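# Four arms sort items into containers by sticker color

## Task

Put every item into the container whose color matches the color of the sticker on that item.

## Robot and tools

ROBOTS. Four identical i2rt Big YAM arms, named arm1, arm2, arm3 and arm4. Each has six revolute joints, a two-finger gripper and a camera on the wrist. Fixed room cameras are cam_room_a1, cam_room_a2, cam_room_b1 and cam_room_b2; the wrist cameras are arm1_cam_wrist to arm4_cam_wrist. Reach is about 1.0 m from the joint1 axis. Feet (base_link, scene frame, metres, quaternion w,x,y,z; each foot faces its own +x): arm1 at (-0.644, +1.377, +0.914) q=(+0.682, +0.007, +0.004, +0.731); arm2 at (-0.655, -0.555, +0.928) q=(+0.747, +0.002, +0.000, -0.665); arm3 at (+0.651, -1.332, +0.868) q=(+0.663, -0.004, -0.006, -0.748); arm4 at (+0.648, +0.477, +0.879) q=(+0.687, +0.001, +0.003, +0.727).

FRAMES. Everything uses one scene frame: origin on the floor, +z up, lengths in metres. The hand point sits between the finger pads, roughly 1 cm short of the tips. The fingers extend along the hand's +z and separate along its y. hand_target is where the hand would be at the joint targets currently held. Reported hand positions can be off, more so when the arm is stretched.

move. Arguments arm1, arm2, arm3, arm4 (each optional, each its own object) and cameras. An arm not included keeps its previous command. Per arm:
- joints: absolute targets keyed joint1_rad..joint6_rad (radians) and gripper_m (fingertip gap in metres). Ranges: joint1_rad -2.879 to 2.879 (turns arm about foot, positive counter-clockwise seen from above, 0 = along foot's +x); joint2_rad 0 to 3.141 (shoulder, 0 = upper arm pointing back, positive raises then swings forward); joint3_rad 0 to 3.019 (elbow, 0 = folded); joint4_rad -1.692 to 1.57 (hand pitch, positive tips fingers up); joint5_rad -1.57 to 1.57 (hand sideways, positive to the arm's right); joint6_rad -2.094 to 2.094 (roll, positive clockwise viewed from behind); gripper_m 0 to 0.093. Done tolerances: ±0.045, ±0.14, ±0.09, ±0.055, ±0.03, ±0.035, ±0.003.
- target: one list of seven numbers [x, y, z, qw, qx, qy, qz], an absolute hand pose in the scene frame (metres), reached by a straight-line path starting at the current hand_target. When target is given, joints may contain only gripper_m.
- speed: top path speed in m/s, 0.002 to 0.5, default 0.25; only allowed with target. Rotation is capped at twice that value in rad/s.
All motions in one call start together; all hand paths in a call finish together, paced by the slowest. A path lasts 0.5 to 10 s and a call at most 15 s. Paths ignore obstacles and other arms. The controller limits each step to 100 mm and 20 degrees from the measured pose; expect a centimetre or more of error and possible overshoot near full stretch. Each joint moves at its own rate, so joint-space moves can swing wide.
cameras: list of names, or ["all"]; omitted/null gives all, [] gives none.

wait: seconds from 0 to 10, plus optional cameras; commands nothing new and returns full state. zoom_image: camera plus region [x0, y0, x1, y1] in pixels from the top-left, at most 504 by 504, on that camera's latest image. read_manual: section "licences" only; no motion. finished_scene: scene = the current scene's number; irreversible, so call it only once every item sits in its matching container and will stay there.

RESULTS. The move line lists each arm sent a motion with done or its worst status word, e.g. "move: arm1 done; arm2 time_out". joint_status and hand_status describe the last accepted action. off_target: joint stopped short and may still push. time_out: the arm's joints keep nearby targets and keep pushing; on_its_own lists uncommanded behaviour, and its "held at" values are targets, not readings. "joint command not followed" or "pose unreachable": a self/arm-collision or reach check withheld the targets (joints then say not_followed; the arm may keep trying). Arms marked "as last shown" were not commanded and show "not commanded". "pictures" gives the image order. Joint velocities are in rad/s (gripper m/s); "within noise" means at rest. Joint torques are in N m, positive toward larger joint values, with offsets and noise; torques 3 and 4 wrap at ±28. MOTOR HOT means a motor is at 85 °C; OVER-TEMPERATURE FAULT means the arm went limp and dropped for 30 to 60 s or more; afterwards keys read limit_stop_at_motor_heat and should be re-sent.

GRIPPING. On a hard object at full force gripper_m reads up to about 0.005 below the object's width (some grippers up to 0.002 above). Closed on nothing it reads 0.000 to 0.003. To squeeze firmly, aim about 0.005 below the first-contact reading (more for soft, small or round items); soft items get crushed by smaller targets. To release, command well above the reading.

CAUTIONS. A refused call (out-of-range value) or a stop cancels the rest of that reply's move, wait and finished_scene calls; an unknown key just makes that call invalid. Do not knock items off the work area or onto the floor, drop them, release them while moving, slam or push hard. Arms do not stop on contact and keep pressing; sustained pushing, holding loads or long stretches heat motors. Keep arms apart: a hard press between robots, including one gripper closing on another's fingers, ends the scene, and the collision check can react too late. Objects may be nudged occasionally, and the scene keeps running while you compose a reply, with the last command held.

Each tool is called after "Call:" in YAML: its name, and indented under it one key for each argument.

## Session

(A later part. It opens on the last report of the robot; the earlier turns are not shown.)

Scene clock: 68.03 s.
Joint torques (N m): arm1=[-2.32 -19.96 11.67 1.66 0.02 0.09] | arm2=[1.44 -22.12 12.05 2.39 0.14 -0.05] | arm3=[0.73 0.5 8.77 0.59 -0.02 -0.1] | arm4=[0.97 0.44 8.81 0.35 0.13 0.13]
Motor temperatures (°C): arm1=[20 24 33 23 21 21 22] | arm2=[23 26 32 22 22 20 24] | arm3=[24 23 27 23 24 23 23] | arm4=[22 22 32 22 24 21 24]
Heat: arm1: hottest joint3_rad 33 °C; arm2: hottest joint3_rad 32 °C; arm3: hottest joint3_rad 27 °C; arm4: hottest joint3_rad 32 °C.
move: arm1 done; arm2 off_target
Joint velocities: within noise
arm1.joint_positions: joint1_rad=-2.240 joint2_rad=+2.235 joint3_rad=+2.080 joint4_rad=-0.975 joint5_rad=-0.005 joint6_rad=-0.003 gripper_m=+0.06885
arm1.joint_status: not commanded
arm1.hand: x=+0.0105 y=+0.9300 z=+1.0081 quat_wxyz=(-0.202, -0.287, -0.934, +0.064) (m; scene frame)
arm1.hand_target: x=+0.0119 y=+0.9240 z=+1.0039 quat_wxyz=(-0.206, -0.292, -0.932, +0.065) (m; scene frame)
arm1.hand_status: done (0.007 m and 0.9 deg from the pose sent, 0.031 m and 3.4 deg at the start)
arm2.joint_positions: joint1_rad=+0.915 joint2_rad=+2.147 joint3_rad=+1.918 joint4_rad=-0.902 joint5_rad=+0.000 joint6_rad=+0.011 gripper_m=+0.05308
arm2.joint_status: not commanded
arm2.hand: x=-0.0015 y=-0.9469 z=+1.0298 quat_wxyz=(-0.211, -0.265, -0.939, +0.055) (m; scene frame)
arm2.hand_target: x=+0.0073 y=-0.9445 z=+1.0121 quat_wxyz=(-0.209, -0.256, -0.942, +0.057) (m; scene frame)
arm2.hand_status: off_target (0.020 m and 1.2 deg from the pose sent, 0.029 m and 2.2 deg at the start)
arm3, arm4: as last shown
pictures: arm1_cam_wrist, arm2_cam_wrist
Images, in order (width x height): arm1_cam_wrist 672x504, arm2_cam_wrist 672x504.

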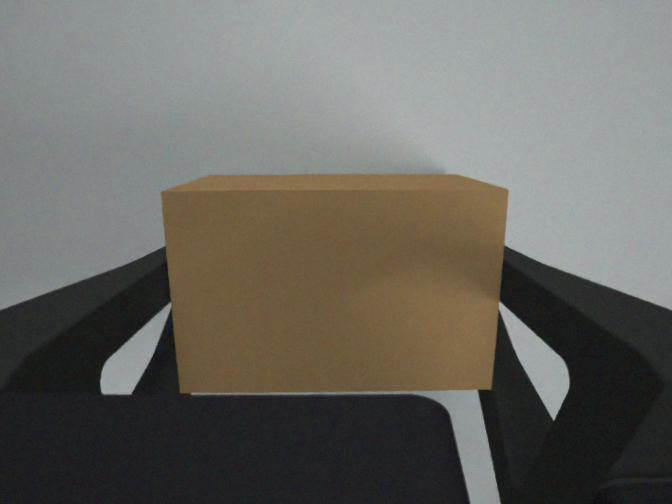

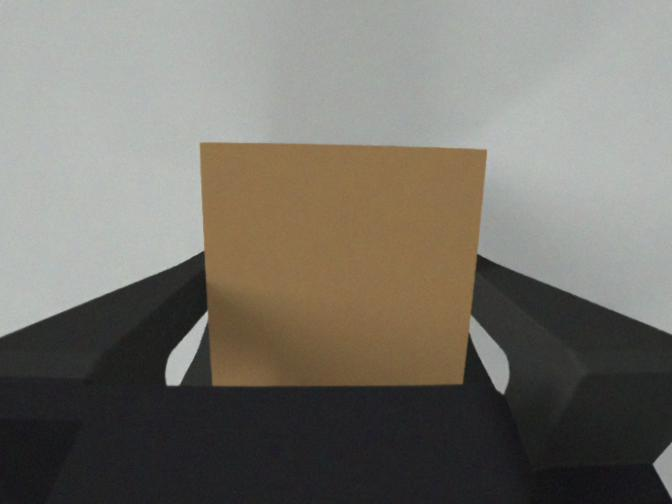

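Call:
move:
  arm1: {"joints": {"gripper_m": 0.093}}
  arm2: {"target": [0.008, -0.945, 1.002, 0.2088, 0.2560, 0.9421, -0.0567], "speed": 0.12}
  cameras: ["arm1_cam_wrist"]

Call:
move:
  arm2: {"joints": {"gripper_m": 0.093}}
  cameras: ["arm2_cam_wrist"]

Call:
move:
  arm1: {"target": [-0.44, 1.24, 1.15, 0.2065, 0.2919, 0.9316, -0.0647], "speed": 0.4}
  arm2: {"target": [-0.45, -0.68, 1.15, 0.2088, 0.2560, 0.9421, -0.0567], "speed": 0.4}
  arm3: {"target": [-0.023, -0.963, 1.115, 0.0580, -0.9406, 0.2617, 0.2085], "speed": 0.4}
  arm4: {"target": [0.002, 0.960, 1.11, 0.0656, -0.9303, 0.2960, 0.2062], "speed": 0.4}
  cameras: ["arm3_cam_wrist", "arm4_cam_wrist"]

Scene clock: 81.90 s.
Joint torques (N m): arm1=[-2.2 -20.54 11.81 1.59 0.01 0.11] | arm2=[1.49 -22.07 10.92 2.47 0.14 -0.06] | arm3=[0.5 0.67 8.79 0.61 -0.03 -0.1] | arm4=[0.56 1.03 8.85 0.38 0.13 0.14]
Motor temperatures (°C): arm1=[20 24 34 23 21 21 22] | arm2=[23 26 33 22 22 20 24] | arm3=[24 23 27 23 24 23 23] | arm4=[22 22 33 22 24 21 24]
Heat: arm1: hottest joint3_rad 34 °C; arm2: hottest joint3_rad 33 °C; arm3: hottest joint3_rad 27 °C; arm4: hottest joint3_rad 33 °C.
move: arm1 done; arm2 off_target
Joint velocities: within noise
arm1.joint_positions: joint1_rad=-2.240 joint2_rad=+2.235 joint3_rad=+2.080 joint4_rad=-0.975 joint5_rad=-0.005 joint6_rad=-0.002 gripper_m=+0.09297
arm1.joint_status: all done
arm1.hand: x=+0.0105 y=+0.9300 z=+1.0081 quat_wxyz=(-0.202, -0.287, -0.934, +0.064) (m; scene frame)
arm1.hand_target: x=+0.0119 y=+0.9240 z=+1.0039 quat_wxyz=(-0.206, -0.292, -0.932, +0.065) (m; scene frame)
arm1.hand_status: not commanded
arm2.joint_positions: joint1_rad=+0.915 joint2_rad=+2.153 joint3_rad=+1.918 joint4_rad=-0.881 joint5_rad=+0.000 joint6_rad=+0.011 gripper_m=+0.05308
arm2.joint_status: not commanded
arm2.hand: x=+0.0023 y=-0.9491 z=+1.0280 quat_wxyz=(-0.218, -0.265, -0.937, +0.057) (m; scene frame)
arm2.hand_target: x=+0.0071 y=-0.9444 z=+1.0023 quat_wxyz=(-0.209, -0.256, -0.942, +0.057) (m; scene frame)
arm2.hand_status: off_target (0.027 m and 1.6 deg from the pose sent, 0.030 m and 1.2 deg at the start)
arm3.joint_positions: joint1_rad=-1.982 joint2_rad=+0.505 joint3_rad=+0.714 joint4_rad=-1.329 joint5_rad=+0.001 joint6_rad=+0.005 gripper_m=+0.09306
arm3.joint_status: not commanded
arm3.hand: x=+0.4752 y=-1.2243 z=+1.0971 quat_wxyz=(+0.053, -0.940, +0.260, +0.213) (m; scene frame)
arm3.hand_target: x=+0.4786 y=-1.2241 z=+1.0926 quat_wxyz=(+0.052, -0.941, +0.263, +0.206) (m; scene frame)
arm3.hand_status: not commanded
arm4.joint_positions: joint1_rad=+0.902 joint2_rad=+0.507 joint3_rad=+0.708 joint4_rad=-1.325 joint5_rad=-0.001 joint6_rad=-0.011 gripper_m=+0.09312
arm4.joint_status: not commanded
arm4.hand: x=+0.4820 y=+0.5957 z=+1.1080 quat_wxyz=(-0.065, +0.931, -0.289, -0.213) (m; scene frame)
arm4.hand_target: x=+0.4842 y=+0.5937 z=+1.1063 quat_wxyz=(-0.063, +0.931, -0.293, -0.208) (m; scene frame)
arm4.hand_status: not commanded
pictures: arm1_cam_wrist
Images, in order (width x height): arm1_cam_wrist 672x504.

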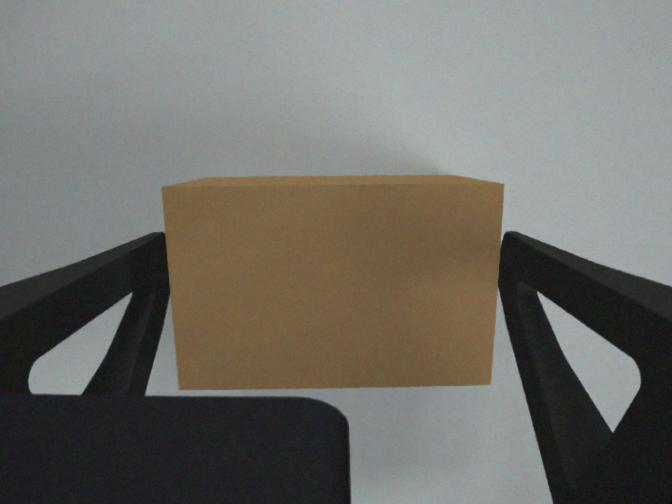

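Scene clock: 82.47 s.
Joint torques (N m): arm1=[-2.32 -20.19 11.59 1.7 0.02 0.15] | arm2=[1.49 -22.07 10.93 2.37 0.14 -0.05] | arm3=[0.56 0.62 8.79 0.58 -0.03 -0.1] | arm4=[0.67 0.32 8.69 0.36 0.11 0.16]
Motor temperatures (°C): arm1=[20 24 34 23 21 21 22] | arm2=[23 26 33 22 22 20 24] | arm3=[24 23 27 23 24 23 23] | arm4=[22 22 33 22 24 21 24]
Heat: arm1: hottest joint3_rad 34 °C; arm2: hottest joint3_rad 33 °C; arm3: hottest joint3_rad 27 °C; arm4: hottest joint3_rad 33 °C.
move: arm2 done
Joint velocities: within noise
arm1, arm3, arm4: as last shown
arm2.joint_positions: joint1_rad=+0.915 joint2_rad=+2.153 joint3_rad=+1.918 joint4_rad=-0.879 joint5_rad=+0.000 joint6_rad=+0.011 gripper_m=+0.09293
arm2.joint_status: all done
arm2.hand: x=+0.0026 y=-0.9494 z=+1.0282 quat_wxyz=(-0.219, -0.265, -0.937, +0.057) (m; scene frame)
arm2.hand_target: x=+0.0071 y=-0.9444 z=+1.0023 quat_wxyz=(-0.209, -0.256, -0.942, +0.057) (m; scene frame)
arm2.hand_status: not commanded
pictures: arm2_cam_wrist
Images, in order (width x height): arm2_cam_wrist 672x504.

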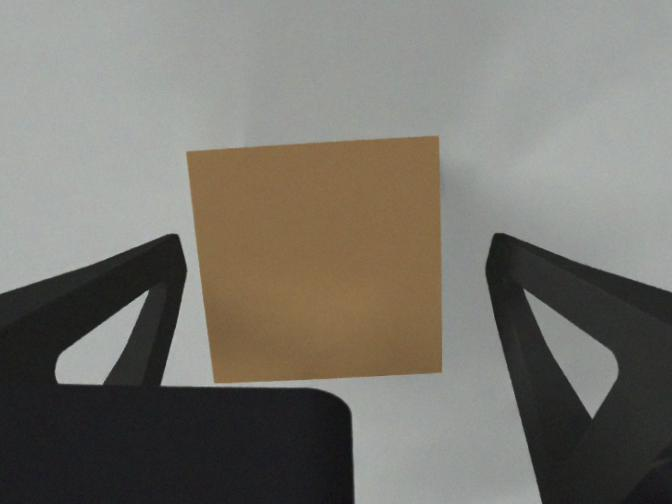

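Scene clock: 85.10 s.
Joint torques (N m): arm1=[-1.32 2.26 11.47 0.7 0.14 0.07] | arm2=[0.38 -0.97 10.29 1.11 -0.19 -0.05] | arm3=[2.67 -25 14.15 0.46 0.13 0.03] | arm4=[0.32 -25.64 12.38 0.31 0 -0.05]
Motor temperatures (°C): arm1=[20 24 34 23 21 21 22] | arm2=[23 26 32 22 22 20 24] | arm3=[24 23 28 23 24 23 23] | arm4=[22 22 33 22 24 21 24]
Heat: arm1: hottest joint3_rad 34 °C; arm2: hottest joint3_rad 32 °C; arm3: hottest joint3_rad 28 °C; arm4: hottest joint3_rad 33 °C.
move: arm1 done; arm2 off_target; arm3 off_target; arm4 done
Joint velocities: within noise
arm1.joint_positions: joint1_rad=-2.242 joint2_rad=+0.625 joint3_rad=+0.767 joint4_rad=-1.246 joint5_rad=-0.005 joint6_rad=+0.007 gripper_m=+0.09297
arm1.joint_status: not commanded
arm1.hand: x=-0.4393 y=+1.2391 z=+1.1523 quat_wxyz=(-0.214, -0.291, -0.930, +0.067) (m; scene frame)
arm1.hand_target: x=-0.4400 y=+1.2400 z=+1.1501 quat_wxyz=(-0.207, -0.292, -0.932, +0.065) (m; scene frame)
arm1.hand_status: done (0.003 m and 0.9 deg from the pose sent, 0.565 m and 0.9 deg at the start)
arm2.joint_positions: joint1_rad=+0.917 joint2_rad=+0.620 joint3_rad=+0.740 joint4_rad=-1.216 joint5_rad=+0.002 joint6_rad=+0.000 gripper_m=+0.09293
arm2.joint_status: not commanded
arm2.hand: x=-0.4458 y=-0.6817 z=+1.1608 quat_wxyz=(-0.227, -0.259, -0.937, +0.061) (m; scene frame)
arm2.hand_target: x=-0.4501 y=-0.6799 z=+1.1502 quat_wxyz=(-0.209, -0.256, -0.942, +0.057) (m; scene frame)
arm2.hand_status: off_target (0.012 m and 2.2 deg from the pose sent, 0.541 m and 1.7 deg at the start)
arm3.joint_positions: joint1_rad=-1.953 joint2_rad=+2.129 joint3_rad=+2.244 joint4_rad=-1.281 joint5_rad=+0.031 joint6_rad=+0.036 gripper_m=+0.09306
arm3.joint_status: not commanded
arm3.hand: x=-0.0091 y=-0.9586 z=+1.0951 quat_wxyz=(+0.055, -0.944, +0.265, +0.190) (m; scene frame)
arm3.hand_target: x=-0.0220 y=-0.9637 z=+1.1150 quat_wxyz=(+0.058, -0.940, +0.261, +0.209) (m; scene frame)
arm3.hand_status: off_target (0.025 m and 2.2 deg from the pose sent, 0.563 m and 0.8 deg at the start)
arm4.joint_positions: joint1_rad=+0.882 joint2_rad=+2.302 joint3_rad=+2.526 joint4_rad=-1.371 joint5_rad=-0.003 joint6_rad=-0.014 gripper_m=+0.09312
arm4.joint_status: not commanded
arm4.hand: x=+0.0047 y=+0.9505 z=+1.1084 quat_wxyz=(-0.063, +0.931, -0.298, -0.202) (m; scene frame)
arm4.hand_target: x=+0.0025 y=+0.9597 z=+1.1097 quat_wxyz=(-0.066, +0.930, -0.296, -0.207) (m; scene frame)
arm4.hand_status: done (0.010 m and 0.6 deg from the pose sent, 0.603 m and 1.1 deg at the start)
pictures: arm3_cam_wrist, arm4_cam_wrist
Images, in order (width x height): arm3_cam_wrist 672x504, arm4_cam_wrist 672x504.

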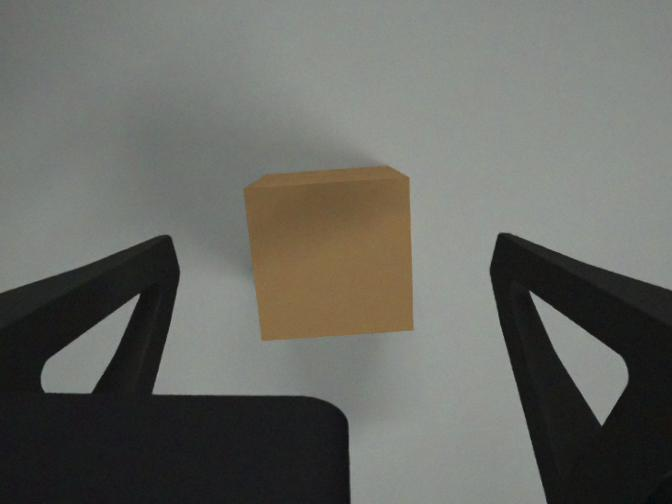

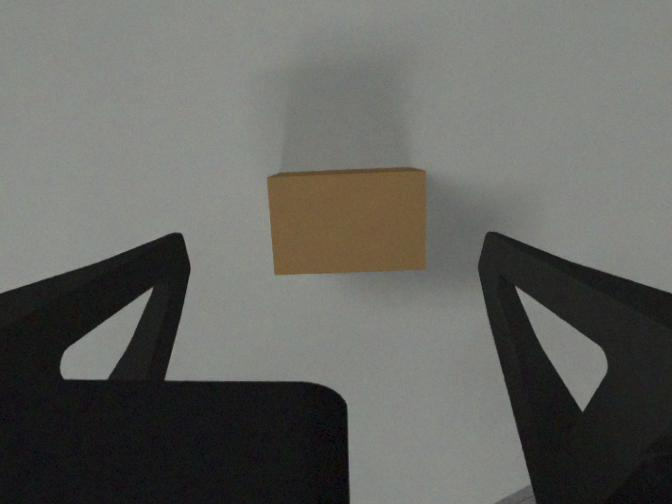

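Call:
move:
  arm3: {"target": [-0.018, -0.966, 1.024, 0.0580, -0.9406, 0.2617, 0.2085], "speed": 0.15}
  arm4: {"target": [0.002, 0.966, 1.016, 0.0656, -0.9303, 0.2960, 0.2062], "speed": 0.2}
  cameras: ["arm3_cam_wrist", "arm4_cam_wrist"]

Scene clock: 93.13 s.
Joint torques (N m): arm1=[-1.85 2.08 11.3 0.84 0.09 0.08] | arm2=[0.38 -0.91 10.24 1.1 -0.19 -0.05] | arm3=[2.49 -25.82 8.92 1.39 0.13 -0.01] | arm4=[0.15 -28.28 9.22 1.26 -0.04 -0.08]
Motor temperatures (°C): arm1=[20 24 34 23 21 21 22] | arm2=[23 26 32 22 22 20 23] | arm3=[24 24 29 23 24 23 23] | arm4=[22 23 34 22 24 21 24]
Heat: arm1: hottest joint3_rad 34 °C; arm2: hottest joint3_rad 32 °C; arm3: hottest joint3_rad 29 °C; arm4: hottest joint3_rad 34 °C.
move: arm3 done; arm4 done
Joint velocities: within noise
arm1, arm2: as last shown
arm3.joint_positions: joint1_rad=-1.952 joint2_rad=+2.118 joint3_rad=+2.027 joint4_rad=-1.048 joint5_rad=+0.031 joint6_rad=+0.039 gripper_m=+0.09303
arm3.joint_status: not commanded
arm3.hand: x=-0.0127 y=-0.9586 z=+1.0223 quat_wxyz=(+0.057, -0.941, +0.265, +0.203) (m; scene frame)
arm3.hand_target: x=-0.0180 y=-0.9661 z=+1.0238 quat_wxyz=(+0.058, -0.941, +0.262, +0.208) (m; scene frame)
arm3.hand_status: done (0.009 m and 0.8 deg from the pose sent, 0.072 m and 2.2 deg at the start)
arm4.joint_positions: joint1_rad=+0.874 joint2_rad=+2.299 joint3_rad=+2.272 joint4_rad=-1.129 joint5_rad=-0.004 joint6_rad=-0.018 gripper_m=+0.09312
arm4.joint_status: not commanded
arm4.hand: x=+0.0027 y=+0.9591 z=+1.0133 quat_wxyz=(-0.062, +0.931, -0.300, -0.197) (m; scene frame)
arm4.hand_target: x=+0.0021 y=+0.9659 z=+1.0161 quat_wxyz=(-0.066, +0.930, -0.296, -0.206) (m; scene frame)
arm4.hand_status: done (0.007 m and 1.2 deg from the pose sent, 0.094 m and 0.6 deg at the start)
pictures: arm3_cam_wrist, arm4_cam_wrist
Images, in order (width x height): arm3_cam_wrist 672x504, arm4_cam_wrist 672x504.

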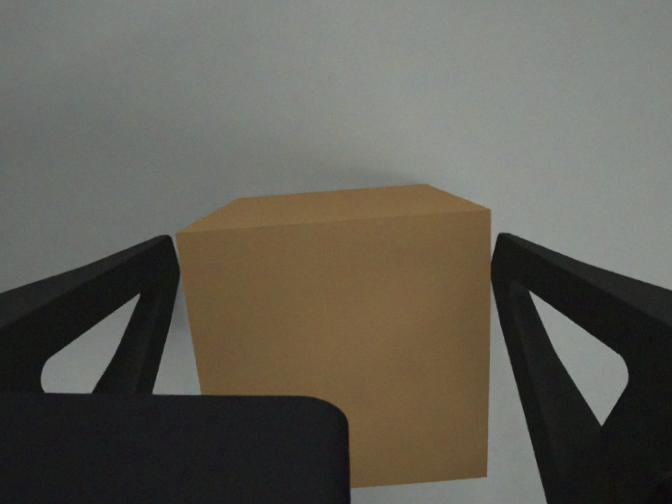

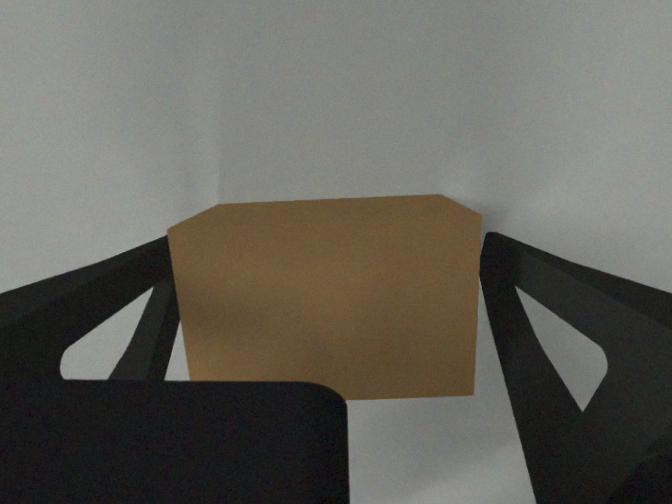

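Call:
move:
  arm3: {"joints": {"gripper_m": 0.045}}
  arm4: {"joints": {"gripper_m": 0.06}}
  cameras: ["arm3_cam_wrist", "arm4_cam_wrist"]

Call:
move:
  arm3: {"target": [0.17, -1.045, 1.12, 0.0580, -0.9406, 0.2617, 0.2085], "speed": 0.35}
  arm4: {"target": [0.19, 0.792, 1.12, 0.0656, -0.9303, 0.2960, 0.2062], "speed": 0.35}
  cameras: ["arm3_cam_wrist", "arm4_cam_wrist"]

Call:
move:
  arm3: {"joints": {"joint2_rad": 0.504, "joint3_rad": 0.706, "joint4_rad": -1.336, "joint5_rad": 0, "joint6_rad": 0}}
  arm4: {"joints": {"joint1_rad": -1.121, "joint2_rad": 0.504, "joint3_rad": 0.706, "joint4_rad": -1.336, "joint5_rad": 0, "joint6_rad": 0}}
  cameras: ["arm3_cam_wrist", "arm4_cam_wrist"]

Call:
move:
  arm3: {"joints": {"joint1_rad": 0.940}}
  arm4: {"target": [1.097, 0.72, 0.91, 0.2097, -0.2411, 0.9460, 0.0535], "speed": 0.4}
  cameras: ["arm3_cam_wrist", "arm4_cam_wrist"]

Scene clock: 112.70 s.
Joint torques (N m): arm1=[-1.38 1.85 11.34 0.69 0.1 0.1] | arm2=[0.32 -0.91 10.3 1.11 -0.18 -0.05] | arm3=[2.37 -25.93 8.84 1.39 0.1 0] | arm4=[0.67 -28.16 9.25 1.13 -0.01 -0.1]
Motor temperatures (°C): arm1=[20 24 35 23 21 21 21] | arm2=[23 25 31 22 22 20 23] | arm3=[24 26 29 23 24 23 23] | arm4=[22 27 34 22 24 21 24]
Heat: arm1: hottest joint3_rad 35 °C; arm2: hottest joint3_rad 31 °C; arm3: hottest joint3_rad 29 °C; arm4: hottest joint3_rad 34 °C.
move: arm3 off_target; arm4 off_target
Joint velocities: within noise
arm1, arm2: as last shown
arm3.joint_positions: joint1_rad=-1.952 joint2_rad=+2.118 joint3_rad=+2.027 joint4_rad=-1.048 joint5_rad=+0.031 joint6_rad=+0.039 gripper_m=+0.05377
arm3.joint_status: gripper_m off_target (ended at +0.05379, target +0.04500)
arm3.hand: x=-0.0127 y=-0.9585 z=+1.0223 quat_wxyz=(+0.058, -0.941, +0.265, +0.203) (m; scene frame)
arm3.hand_target: x=-0.0180 y=-0.9661 z=+1.0238 quat_wxyz=(+0.058, -0.941, +0.262, +0.208) (m; scene frame)
arm3.hand_status: not commanded
arm4.joint_positions: joint1_rad=+0.874 joint2_rad=+2.299 joint3_rad=+2.272 joint4_rad=-1.129 joint5_rad=-0.005 joint6_rad=-0.019 gripper_m=+0.06960
arm4.joint_status: gripper_m off_target (ended at +0.06962, target +0.06000)
arm4.hand: x=+0.0025 y=+0.9591 z=+1.0134 quat_wxyz=(-0.062, +0.931, -0.299, -0.198) (m; scene frame)
arm4.hand_target: x=+0.0021 y=+0.9659 z=+1.0162 quat_wxyz=(-0.066, +0.930, -0.296, -0.206) (m; scene frame)
arm4.hand_status: not commanded
pictures: arm3_cam_wrist, arm4_cam_wrist
Images, in order (width x height): arm3_cam_wrist 672x504, arm4_cam_wrist 672x504.

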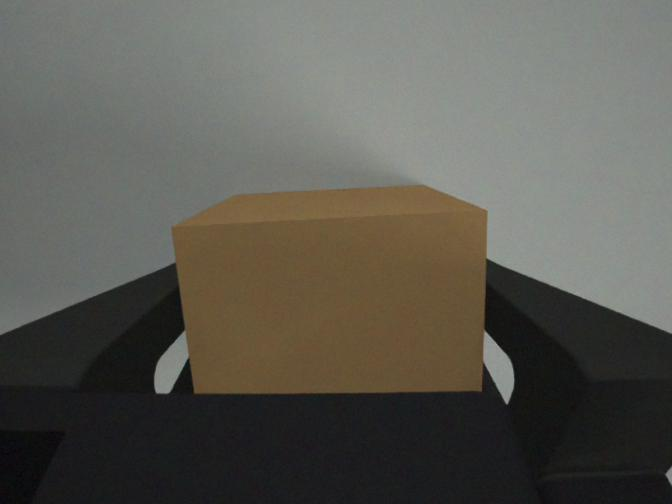

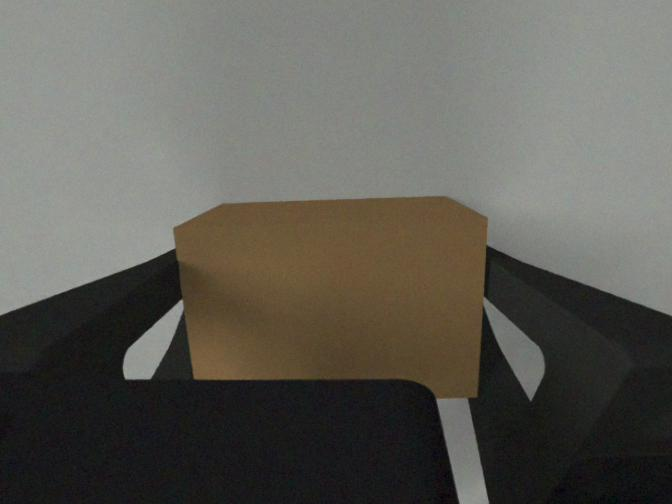

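Scene clock: 114.27 s.
Joint torques (N m): arm1=[-1.67 2.2 11.36 0.8 0.06 0.08] | arm2=[0.38 -1.03 10.26 1.11 -0.19 -0.05] | arm3=[0.5 -14.97 9.32 0.66 -0.06 -0.12] | arm4=[1.32 -14.33 9.24 0.42 0.2 0.16]
Motor temperatures (°C): arm1=[20 24 35 23 21 21 21] | arm2=[23 25 31 22 22 20 23] | arm3=[24 26 29 23 24 23 23] | arm4=[22 27 34 22 24 21 25]
Heat: arm1: hottest joint3_rad 35 °C; arm2: hottest joint3_rad 31 °C; arm3: hottest joint3_rad 29 °C; arm4: hottest joint3_rad 34 °C.
move: arm3 done; arm4 done
Joint velocities: within noise
arm1, arm2: as last shown
arm3.joint_positions: joint1_rad=-1.962 joint2_rad=+1.515 joint3_rad=+1.439 joint4_rad=-1.035 joint5_rad=+0.020 joint6_rad=+0.018 gripper_m=+0.05377
arm3.joint_status: not commanded
arm3.hand: x=+0.1657 y=-1.0511 z=+1.1265 quat_wxyz=(+0.059, -0.940, +0.259, +0.217) (m; scene frame)
arm3.hand_target: x=+0.1700 y=-1.0452 z=+1.1200 quat_wxyz=(+0.058, -0.941, +0.262, +0.208) (m; scene frame)
arm3.hand_status: done (0.010 m and 1.0 deg from the pose sent, 0.224 m and 0.8 deg at the start)
arm4.joint_positions: joint1_rad=+0.917 joint2_rad=+1.511 joint3_rad=+1.398 joint4_rad=-1.001 joint5_rad=+0.011 joint6_rad=+0.004 gripper_m=+0.06960
arm4.joint_status: not commanded
arm4.hand: x=+0.1913 y=+0.7922 z=+1.1289 quat_wxyz=(-0.069, +0.930, -0.290, -0.217) (m; scene frame)
arm4.hand_target: x=+0.1901 y=+0.7919 z=+1.1201 quat_wxyz=(-0.066, +0.930, -0.296, -0.206) (m; scene frame)
arm4.hand_status: done (0.009 m and 1.4 deg from the pose sent, 0.273 m and 1.1 deg at the start)
pictures: arm3_cam_wrist, arm4_cam_wrist
Images, in order (width x height): arm3_cam_wrist 672x504, arm4_cam_wrist 672x504.

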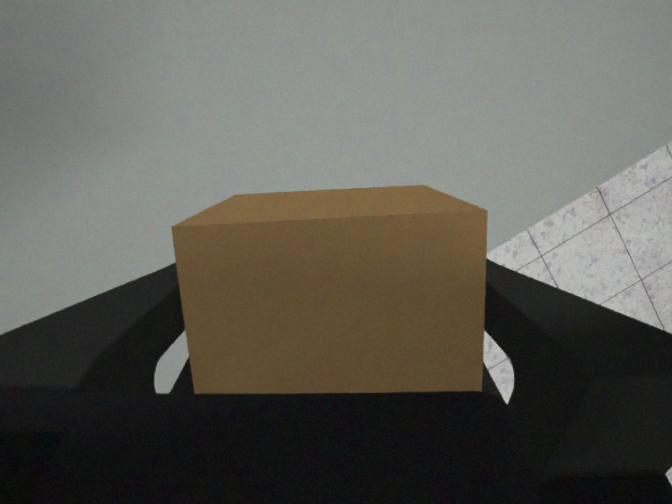

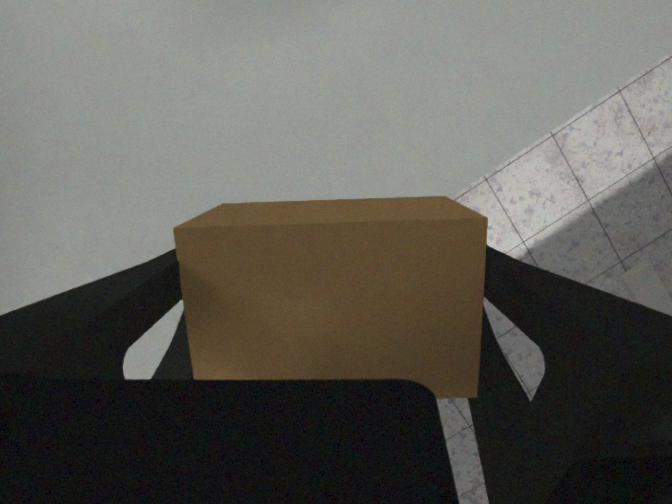

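Scene clock: 116.27 s.
Joint torques (N m): arm1=[-1.32 2.08 11.34 0.8 0.11 0.05] | arm2=[0.38 -0.79 10.26 1.13 -0.19 -0.06] | arm3=[0.32 0.56 9.43 0.79 -0.08 -0.13] | arm4=[0.15 0.5 9.2 0.35 -0.02 0]
Motor temperatures (°C): arm1=[20 24 35 23 21 21 21] | arm2=[23 25 31 22 22 20 23] | arm3=[24 26 29 23 24 23 23] | arm4=[22 27 34 22 24 21 25]
Heat: arm1: hottest joint3_rad 35 °C; arm2: hottest joint3_rad 31 °C; arm3: hottest joint3_rad 29 °C; arm4: hottest joint3_rad 34 °C.
move: arm3 done; arm4 done
Joint velocities: within noise
arm1, arm2: as last shown
arm3.joint_positions: joint1_rad=-1.963 joint2_rad=+0.504 joint3_rad=+0.707 joint4_rad=-1.335 joint5_rad=+0.002 joint6_rad=+0.008 gripper_m=+0.05377
arm3.joint_status: all done
arm3.hand: x=+0.4755 y=-1.2288 z=+1.0930 quat_wxyz=(+0.049, -0.944, +0.253, +0.208) (m; scene frame)
arm3.hand_target: x=+0.4769 y=-1.2271 z=+1.0927 quat_wxyz=(+0.050, -0.943, +0.255, +0.207) (m; scene frame)
arm3.hand_status: not commanded
arm4.joint_positions: joint1_rad=-1.118 joint2_rad=+0.508 joint3_rad=+0.703 joint4_rad=-1.326 joint5_rad=+0.003 joint6_rad=+0.004 gripper_m=+0.06971
arm4.joint_status: all done
arm4.hand: x=+0.8269 y=+0.5763 z=+1.1034 quat_wxyz=(-0.208, +0.244, -0.946, -0.053) (m; scene frame)
arm4.hand_target: x=+0.8252 y=+0.5753 z=+1.1047 quat_wxyz=(-0.207, +0.244, -0.946, -0.053) (m; scene frame)
arm4.hand_status: not commanded
pictures: arm3_cam_wrist, arm4_cam_wrist
Images, in order (width x height): arm3_cam_wrist 672x504, arm4_cam_wrist 672x504.

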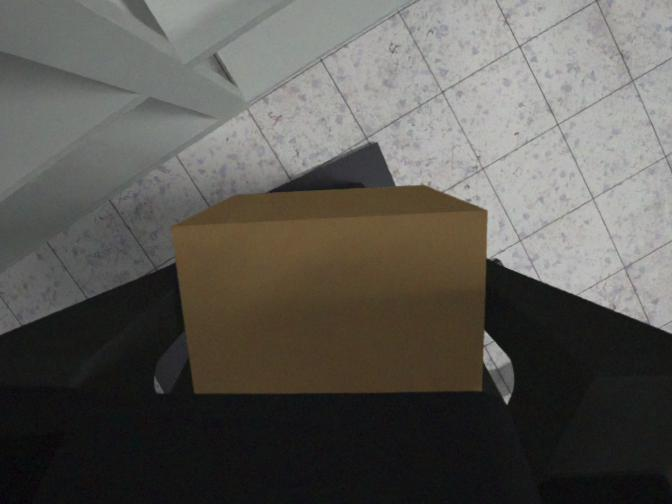

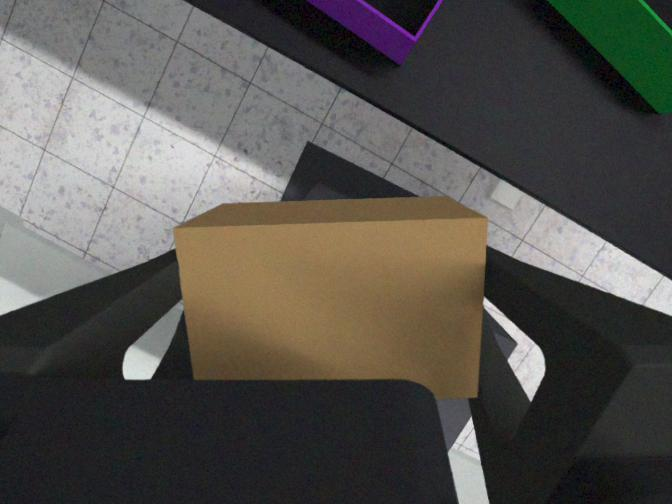

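Scene clock: 118.57 s.
Joint torques (N m): arm1=[-1.49 1.73 11.45 0.77 0.09 0.02] | arm2=[0.38 -0.85 10.25 1.11 -0.18 -0.06] | arm3=[2.02 1.08 9.4 0.84 0.08 -0.11] | arm4=[0.03 -14.56 9.16 1.13 -0.05 0.01]
Motor temperatures (°C): arm1=[20 24 35 23 21 21 21] | arm2=[23 25 31 22 22 20 23] | arm3=[24 26 29 23 24 23 23] | arm4=[22 27 34 22 24 21 25]
Heat: arm1: hottest joint3_rad 35 °C; arm2: hottest joint3_rad 31 °C; arm3: hottest joint3_rad 29 °C; arm4: hottest joint3_rad 34 °C.
move: arm3 done; arm4 off_target
Joint velocities: within noise
arm1, arm2: as last shown
arm3.joint_positions: joint1_rad=+0.929 joint2_rad=+0.504 joint3_rad=+0.707 joint4_rad=-1.335 joint5_rad=-0.001 joint6_rad=+0.007 gripper_m=+0.05352
arm3.joint_status: all done
arm3.hand: x=+0.7963 y=-1.4679 z=+1.0967 quat_wxyz=(-0.205, -0.365, -0.904, +0.086) (m; scene frame)
arm3.hand_target: x=+0.7973 y=-1.4663 z=+1.0963 quat_wxyz=(-0.205, -0.357, -0.907, +0.086) (m; scene frame)
arm3.hand_status: not commanded
arm4.joint_positions: joint1_rad=-1.124 joint2_rad=+1.633 joint3_rad=+0.894 joint4_rad=-0.437 joint5_rad=+0.001 joint6_rad=+0.004 gripper_m=+0.06971
arm4.joint_status: not commanded
arm4.hand: x=+1.0774 y=+0.7131 z=+0.8960 quat_wxyz=(-0.187, +0.242, -0.951, -0.047) (m; scene frame)
arm4.hand_target: x=+1.0963 y=+0.7196 z=+0.9106 quat_wxyz=(-0.210, +0.241, -0.946, -0.053) (m; scene frame)
arm4.hand_status: off_target (0.025 m and 2.7 deg from the pose sent, 0.362 m and 0.4 deg at the start)
pictures: arm3_cam_wrist, arm4_cam_wrist
Images, in order (width x height): arm3_cam_wrist 672x504, arm4_cam_wrist 672x504.

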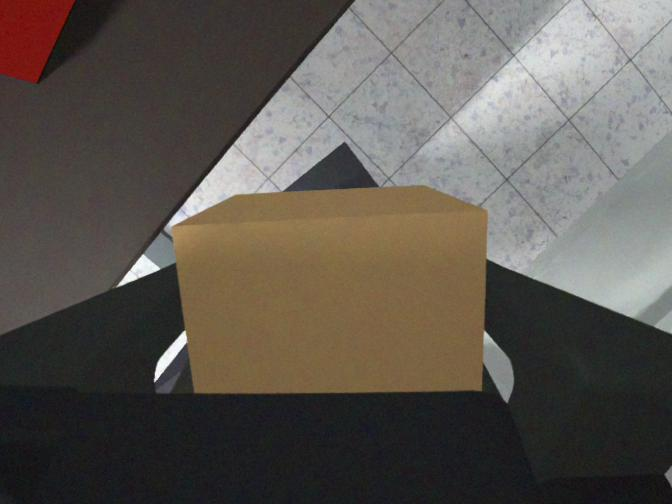

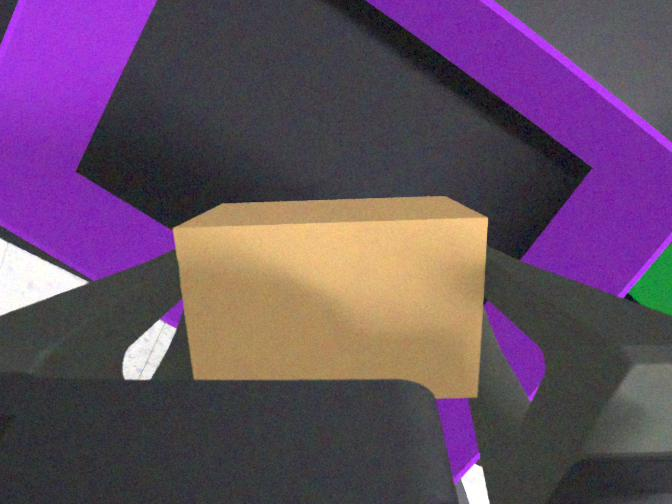

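Call:
move:
  arm3: {"target": [1.13, -1.78, 0.92, 0.2013, 0.3580, 0.9083, -0.0794], "speed": 0.4}
  arm4: {"target": [1.107, 0.729, 0.755, 0.2097, -0.2411, 0.9460, 0.0535], "speed": 0.2}
  cameras: ["arm3_cam_wrist", "arm4_cam_wrist"]

Scene clock: 127.80 s.
Joint torques (N m): arm1=[-1.96 2.43 11.52 0.72 0.07 0.07] | arm2=[0.26 -0.91 10.29 1.13 -0.19 -0.05] | arm3=[1.73 -21.25 12.19 0.55 -0.07 -0.11] | arm4=[0.79 -16.44 5.61 1.18 0.08 0.04]
Motor temperatures (°C): arm1=[20 24 35 23 21 21 21] | arm2=[23 25 31 22 22 20 23] | arm3=[24 25 29 23 24 23 24] | arm4=[21 26 34 22 24 21 25]
Heat: arm1: hottest joint3_rad 35 °C; arm2: hottest joint3_rad 31 °C; arm3: hottest joint3_rad 29 °C; arm4: hottest joint3_rad 34 °C.
move: arm3 off_target; arm4 off_target
Joint velocities: within noise
arm1, arm2: as last shown
arm3.joint_positions: joint1_rad=+0.929 joint2_rad=+1.946 joint3_rad=+1.372 joint4_rad=-0.621 joint5_rad=-0.007 joint6_rad=+0.006 gripper_m=+0.05352
arm3.joint_status: not commanded
arm3.hand: x=+1.1105 y=-1.7691 z=+0.8957 quat_wxyz=(-0.178, -0.367, -0.910, +0.071) (m; scene frame)
arm3.hand_target: x=+1.1291 y=-1.7791 z=+0.9207 quat_wxyz=(-0.202, -0.358, -0.908, +0.079) (m; scene frame)
arm3.hand_status: off_target (0.033 m and 3.0 deg from the pose sent, 0.490 m and 1.2 deg at the start)
arm4.joint_positions: joint1_rad=-1.124 joint2_rad=+2.007 joint3_rad=+0.894 joint4_rad=-0.042 joint5_rad=+0.001 joint6_rad=+0.004 gripper_m=+0.06971
arm4.joint_status: not commanded
arm4.hand: x=+1.0956 y=+0.7230 z=+0.7537 quat_wxyz=(-0.197, +0.242, -0.949, -0.050) (m; scene frame)
arm4.hand_target: x=+1.1068 y=+0.7289 z=+0.7554 quat_wxyz=(-0.210, +0.241, -0.946, -0.054) (m; scene frame)
arm4.hand_status: off_target (0.013 m and 1.5 deg from the pose sent, 0.145 m and 2.8 deg at the start)
pictures: arm3_cam_wrist, arm4_cam_wrist
Images, in order (width x height): arm3_cam_wrist 672x504, arm4_cam_wrist 672x504.

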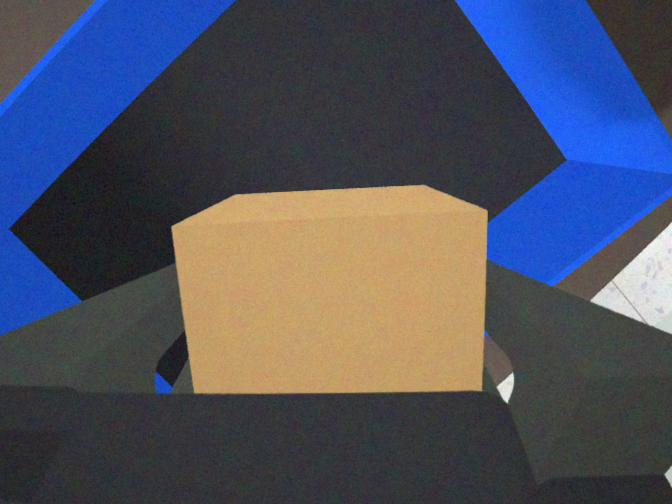

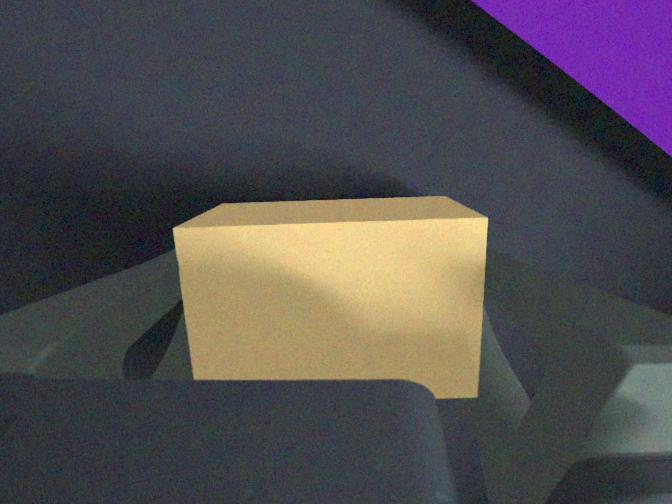

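Call:
move:
  arm3: {"target": [1.147, -1.760, 0.775, 0.2013, 0.3580, 0.9083, -0.0794], "speed": 0.2}
  arm4: {"target": [1.107, 0.729, 0.731, 0.2097, -0.2411, 0.9460, 0.0535], "speed": 0.1}
  cameras: ["arm3_cam_wrist", "arm4_cam_wrist"]

Call:
move:
  arm4: {"joints": {"gripper_m": 0.088}}
  cameras: ["arm4_cam_wrist"]

Scene clock: 142.07 s.
Joint torques (N m): arm1=[-1.79 2.2 11.38 0.85 0.09 0.05] | arm2=[0.26 -1.03 10.3 1.11 -0.19 -0.05] | arm3=[1.9 -22.24 6.83 1.44 0.15 0.02] | arm4=[0.56 -14.92 5.87 1.35 0.06 0.07]
Motor temperatures (°C): arm1=[20 24 35 23 21 21 21] | arm2=[23 25 31 22 22 20 23] | arm3=[24 25 29 23 24 23 24] | arm4=[21 25 33 22 24 21 26]
Heat: arm1: hottest joint3_rad 35 °C; arm2: hottest joint3_rad 31 °C; arm3: hottest joint3_rad 29 °C; arm4: hottest joint3_rad 33 °C.
move: arm3 done; arm4 off_target
Joint velocities: within noise
arm1, arm2: as last shown
arm3.joint_positions: joint1_rad=+0.973 joint2_rad=+2.177 joint3_rad=+1.351 joint4_rad=-0.340 joint5_rad=+0.007 joint6_rad=+0.036 gripper_m=+0.05352
arm3.joint_status: not commanded
arm3.hand: x=+1.1386 y=-1.7615 z=+0.7702 quat_wxyz=(-0.191, -0.360, -0.910, +0.076) (m; scene frame)
arm3.hand_target: x=+1.1468 y=-1.7599 z=+0.7750 quat_wxyz=(-0.201, -0.358, -0.908, +0.079) (m; scene frame)
arm3.hand_status: done (0.010 m and 1.2 deg from the pose sent, 0.126 m and 3.0 deg at the start)
arm4.joint_positions: joint1_rad=-1.124 joint2_rad=+2.048 joint3_rad=+0.894 joint4_rad=+0.013 joint5_rad=+0.001 joint6_rad=+0.004 gripper_m=+0.06971
arm4.joint_status: not commanded
arm4.hand: x=+1.0971 y=+0.7239 z=+0.7390 quat_wxyz=(-0.204, +0.242, -0.947, -0.052) (m; scene frame)
arm4.hand_target: x=+1.1065 y=+0.7288 z=+0.7313 quat_wxyz=(-0.210, +0.241, -0.946, -0.054) (m; scene frame)
arm4.hand_status: off_target (0.014 m and 0.7 deg from the pose sent, 0.026 m and 1.5 deg at the start)
pictures: arm3_cam_wrist, arm4_cam_wrist
Images, in order (width x height): arm3_cam_wrist 672x504, arm4_cam_wrist 672x504.

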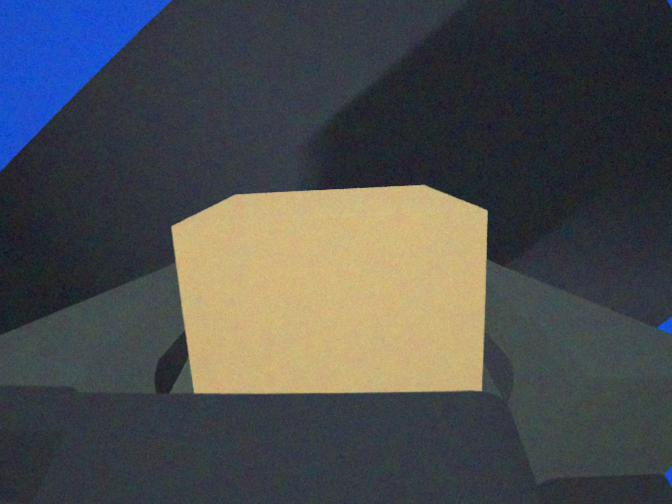

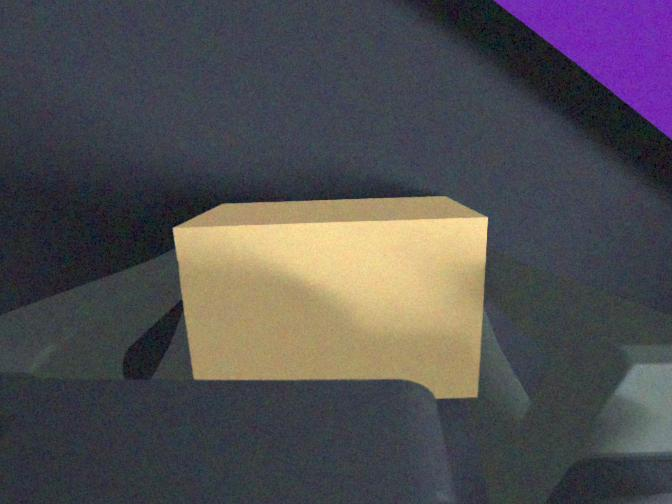

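Scene clock: 142.57 s.
Joint torques (N m): arm1=[-2.08 2.02 11.26 0.83 0.1 0.07] | arm2=[0.32 -0.73 10.25 1.14 -0.19 -0.06] | arm3=[1.85 -22.3 6.83 1.44 0.13 0.02] | arm4=[1.38 -14.97 5.85 1.21 0.08 0.04]
Motor temperatures (°C): arm1=[20 24 35 23 21 21 21] | arm2=[23 25 31 22 22 20 23] | arm3=[24 25 29 23 24 23 24] | arm4=[21 25 33 22 24 21 26]
Heat: arm1: hottest joint3_rad 35 °C; arm2: hottest joint3_rad 31 °C; arm3: hottest joint3_rad 29 °C; arm4: hottest joint3_rad 33 °C.
move: arm4 done
Joint velocities: within noise
arm1.joint_positions: joint1_rad=-2.242 joint2_rad=+0.625 joint3_rad=+0.767 joint4_rad=-1.246 joint5_rad=-0.005 joint6_rad=+0.007 gripper_m=+0.09297
arm1.joint_status: not commanded
arm1.hand: x=-0.4393 y=+1.2391 z=+1.1523 quat_wxyz=(-0.214, -0.291, -0.930, +0.067) (m; scene frame)
arm1.hand_target: x=-0.4400 y=+1.2400 z=+1.1501 quat_wxyz=(-0.207, -0.292, -0.932, +0.065) (m; scene frame)
arm1.hand_status: not commanded
arm2.joint_positions: joint1_rad=+0.917 joint2_rad=+0.620 joint3_rad=+0.740 joint4_rad=-1.216 joint5_rad=+0.002 joint6_rad=+0.000 gripper_m=+0.09293
arm2.joint_status: not commanded
arm2.hand: x=-0.4458 y=-0.6817 z=+1.1608 quat_wxyz=(-0.227, -0.259, -0.937, +0.061) (m; scene frame)
arm2.hand_target: x=-0.4501 y=-0.6799 z=+1.1502 quat_wxyz=(-0.209, -0.256, -0.942, +0.057) (m; scene frame)
arm2.hand_status: not commanded
arm3: as last shown
arm3.hand: x=+1.1386 y=-1.7616 z=+0.7702 quat_wxyz=(-0.191, -0.360, -0.910, +0.077) (m; scene frame)
arm3.hand_target: x=+1.1468 y=-1.7600 z=+0.7750 quat_wxyz=(-0.201, -0.358, -0.908, +0.079) (m; scene frame)
arm4.joint_positions: joint1_rad=-1.124 joint2_rad=+2.053 joint3_rad=+0.895 joint4_rad=+0.016 joint5_rad=+0.001 joint6_rad=+0.004 gripper_m=+0.08790
arm4.joint_status: all done
arm4.hand: x=+1.0967 y=+0.7237 z=+0.7368 quat_wxyz=(-0.203, +0.242, -0.947, -0.052) (m; scene frame)
arm4.hand_target: x=+1.1065 y=+0.7288 z=+0.7313 quat_wxyz=(-0.210, +0.241, -0.946, -0.054) (m; scene frame)
arm4.hand_status: not commanded
pictures: arm4_cam_wrist
Images, in order (width x height): arm4_cam_wrist 672x504.

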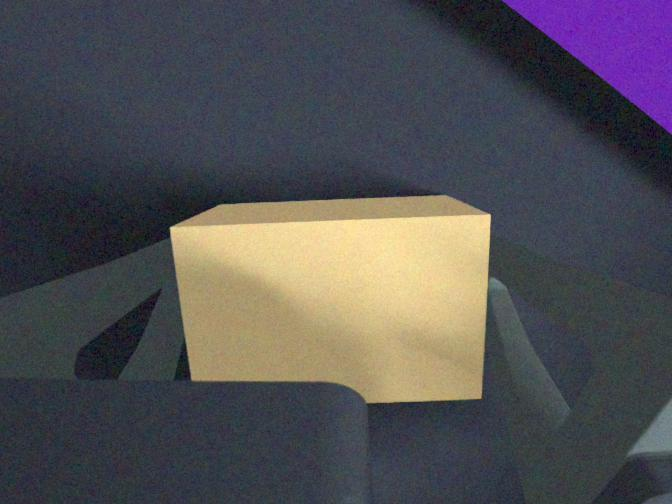

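Call:
move:
  arm3: {"target": [1.147, -1.760, 0.745, 0.2013, 0.3580, 0.9083, -0.0794], "speed": 0.1}
  arm4: {"target": [1.093, 0.722, 0.88, 0.2097, -0.2411, 0.9460, 0.0535], "speed": 0.25}
  cameras: ["arm3_cam_wrist", "arm4_cam_wrist"]

Call:
move:
  arm3: {"joints": {"gripper_m": 0.085}}
  cameras: ["arm3_cam_wrist"]

Call:
move:
  arm3: {"target": [1.135, -1.757, 0.89, 0.2013, 0.3580, 0.9083, -0.0794], "speed": 0.3}
  cameras: ["arm3_cam_wrist", "arm4_cam_wrist"]

Scene clock: 149.43 s.
Joint torques (N m): arm1=[-1.49 2.14 11.33 0.7 0.09 0.09] | arm2=[0.32 -0.79 10.29 1.13 -0.19 -0.06] | arm3=[1.96 -21.07 6.8 1.46 0.14 0.03] | arm4=[0.67 -14.27 7.38 0.38 0.08 0.03]
Motor temperatures (°C): arm1=[20 24 35 23 21 21 21] | arm2=[23 25 31 22 22 20 23] | arm3=[24 26 29 23 24 23 24] | arm4=[21 25 32 22 24 21 25]
Heat: arm1: hottest joint3_rad 35 °C; arm2: hottest joint3_rad 31 °C; arm3: hottest joint3_rad 29 °C; arm4: hottest joint3_rad 32 °C.
move: arm3 done; arm4 done
Joint velocities: within noise
arm1, arm2: as last shown
arm3.joint_positions: joint1_rad=+0.973 joint2_rad=+2.220 joint3_rad=+1.351 joint4_rad=-0.285 joint5_rad=+0.007 joint6_rad=+0.037 gripper_m=+0.05352
arm3.joint_status: not commanded
arm3.hand: x=+1.1401 y=-1.7631 z=+0.7487 quat_wxyz=(-0.197, -0.360, -0.908, +0.079) (m; scene frame)
arm3.hand_target: x=+1.1468 y=-1.7599 z=+0.7451 quat_wxyz=(-0.201, -0.358, -0.908, +0.079) (m; scene frame)
arm3.hand_status: done (0.008 m and 0.6 deg from the pose sent, 0.027 m and 1.2 deg at the start)
arm4.joint_positions: joint1_rad=-1.124 joint2_rad=+1.680 joint3_rad=+0.885 joint4_rad=-0.323 joint5_rad=+0.001 joint6_rad=+0.004 gripper_m=+0.08790
arm4.joint_status: not commanded
arm4.hand: x=+1.0911 y=+0.7207 z=+0.8817 quat_wxyz=(-0.215, +0.241, -0.945, -0.055) (m; scene frame)
arm4.hand_target: x=+1.0930 y=+0.7221 z=+0.8801 quat_wxyz=(-0.210, +0.241, -0.946, -0.054) (m; scene frame)
arm4.hand_status: done (0.003 m and 0.6 deg from the pose sent, 0.143 m and 0.8 deg at the start)
pictures: arm3_cam_wrist, arm4_cam_wrist
Images, in order (width x height): arm3_cam_wrist 672x504, arm4_cam_wrist 672x504.

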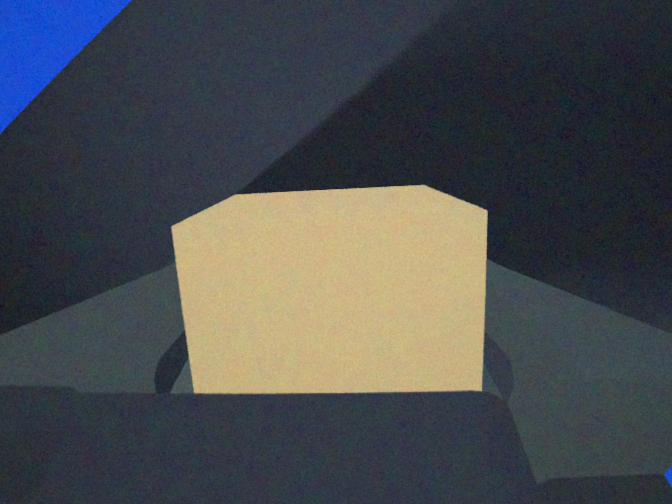

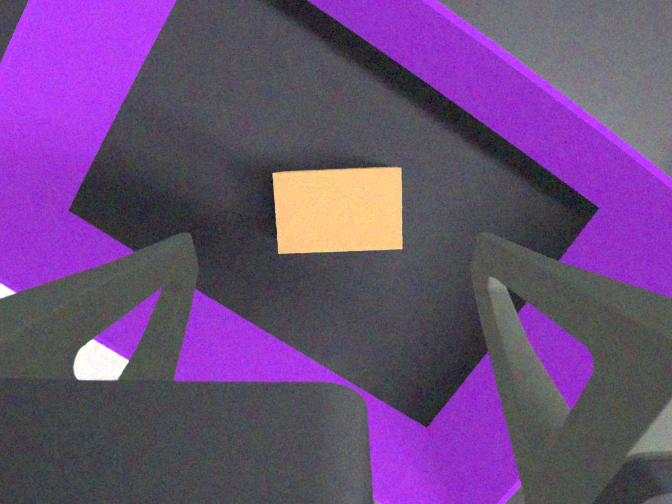

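Scene clock: 149.97 s.
Joint torques (N m): arm1=[-1.14 1.79 11.4 0.75 0.08 0.06] | arm2=[0.32 -0.97 10.28 1.13 -0.18 -0.04] | arm3=[1.96 -21.36 6.79 1.43 0.13 0.02] | arm4=[0.62 -14.51 7.38 0.34 0.07 0.05]
Motor temperatures (°C): arm1=[20 24 35 23 21 21 21] | arm2=[23 25 31 22 22 20 23] | arm3=[24 26 29 23 24 23 24] | arm4=[21 25 32 22 24 21 25]
Heat: arm1: hottest joint3_rad 35 °C; arm2: hottest joint3_rad 31 °C; arm3: hottest joint3_rad 29 °C; arm4: hottest joint3_rad 32 °C.
move: arm3 done
Joint velocities: within noise
arm1, arm2, arm4: as last shown
arm3.joint_positions: joint1_rad=+0.973 joint2_rad=+2.220 joint3_rad=+1.351 joint4_rad=-0.284 joint5_rad=+0.007 joint6_rad=+0.037 gripper_m=+0.08497
arm3.joint_status: all done
arm3.hand: x=+1.1402 y=-1.7633 z=+0.7488 quat_wxyz=(-0.197, -0.360, -0.908, +0.079) (m; scene frame)
arm3.hand_target: x=+1.1468 y=-1.7599 z=+0.7451 quat_wxyz=(-0.201, -0.358, -0.908, +0.079) (m; scene frame)
arm3.hand_status: not commanded
pictures: arm3_cam_wrist
Images, in order (width x height): arm3_cam_wrist 672x504.

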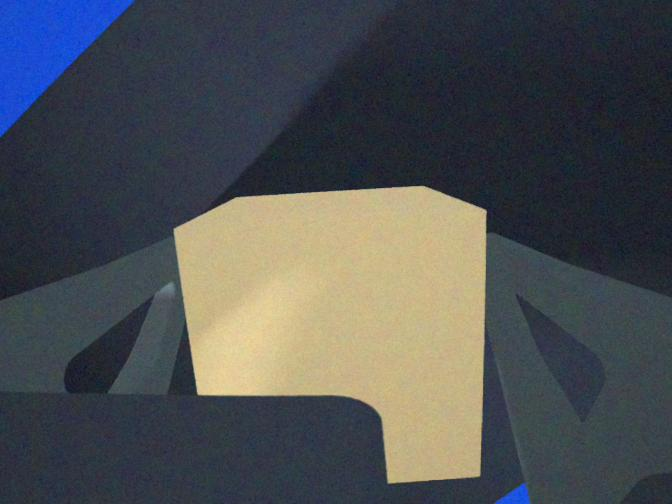

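Scene clock: 151.23 s.
Joint torques (N m): arm1=[-1.26 2.2 11.34 0.59 0.13 0.05] | arm2=[0.26 -0.91 10.26 1.13 -0.18 -0.06] | arm3=[0.97 -18.84 9.68 0.51 -0.05 -0.09] | arm4=[0.67 -14.62 7.28 0.23 0.1 0.07]
Motor temperatures (°C): arm1=[20 24 35 23 21 21 21] | arm2=[23 25 31 22 22 20 23] | arm3=[24 26 29 23 24 23 24] | arm4=[21 25 32 22 24 21 25]
Heat: arm1: hottest joint3_rad 35 °C; arm2: hottest joint3_rad 31 °C; arm3: hottest joint3_rad 29 °C; arm4: hottest joint3_rad 32 °C.
move: arm3 done
Joint velocities: within noise
arm1, arm2, arm4: as last shown
arm3.joint_positions: joint1_rad=+0.973 joint2_rad=+1.941 joint3_rad=+1.337 joint4_rad=-0.537 joint5_rad=+0.007 joint6_rad=+0.037 gripper_m=+0.08497
arm3.joint_status: not commanded
arm3.hand: x=+1.1308 y=-1.7533 z=+0.8923 quat_wxyz=(-0.203, -0.360, -0.907, +0.081) (m; scene frame)
arm3.hand_target: x=+1.1348 y=-1.7570 z=+0.8900 quat_wxyz=(-0.201, -0.358, -0.908, +0.080) (m; scene frame)
arm3.hand_status: done (0.006 m and 0.3 deg from the pose sent, 0.141 m and 0.5 deg at the start)
pictures: arm3_cam_wrist, arm4_cam_wrist
Images, in order (width x height): arm3_cam_wrist 672x504, arm4_cam_wrist 672x504.

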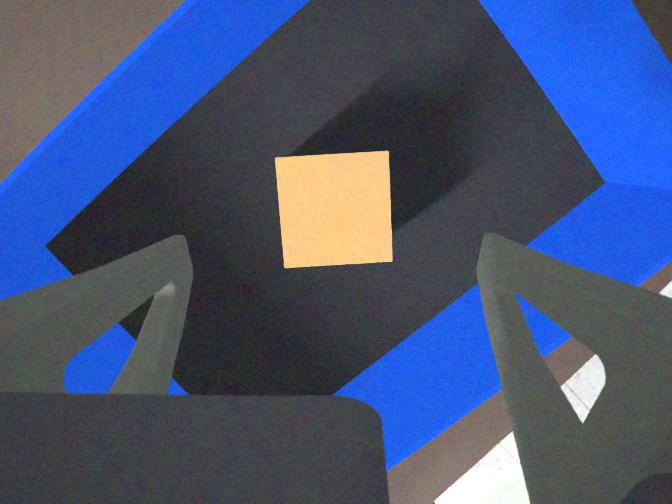

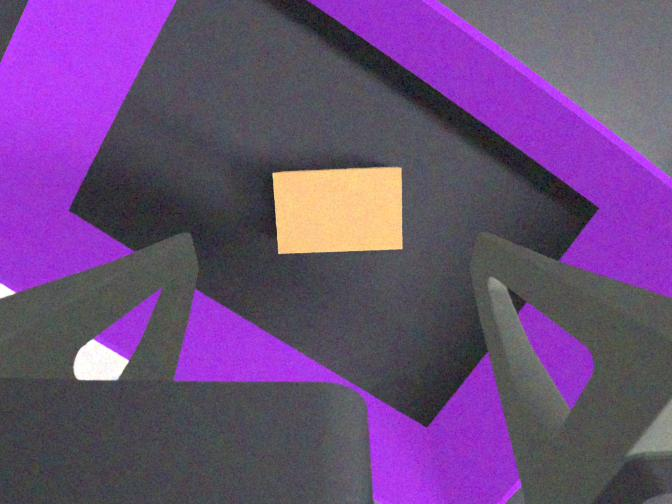

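Call:
finished_scene:
  scene: 3

The scene is finished: the task was done.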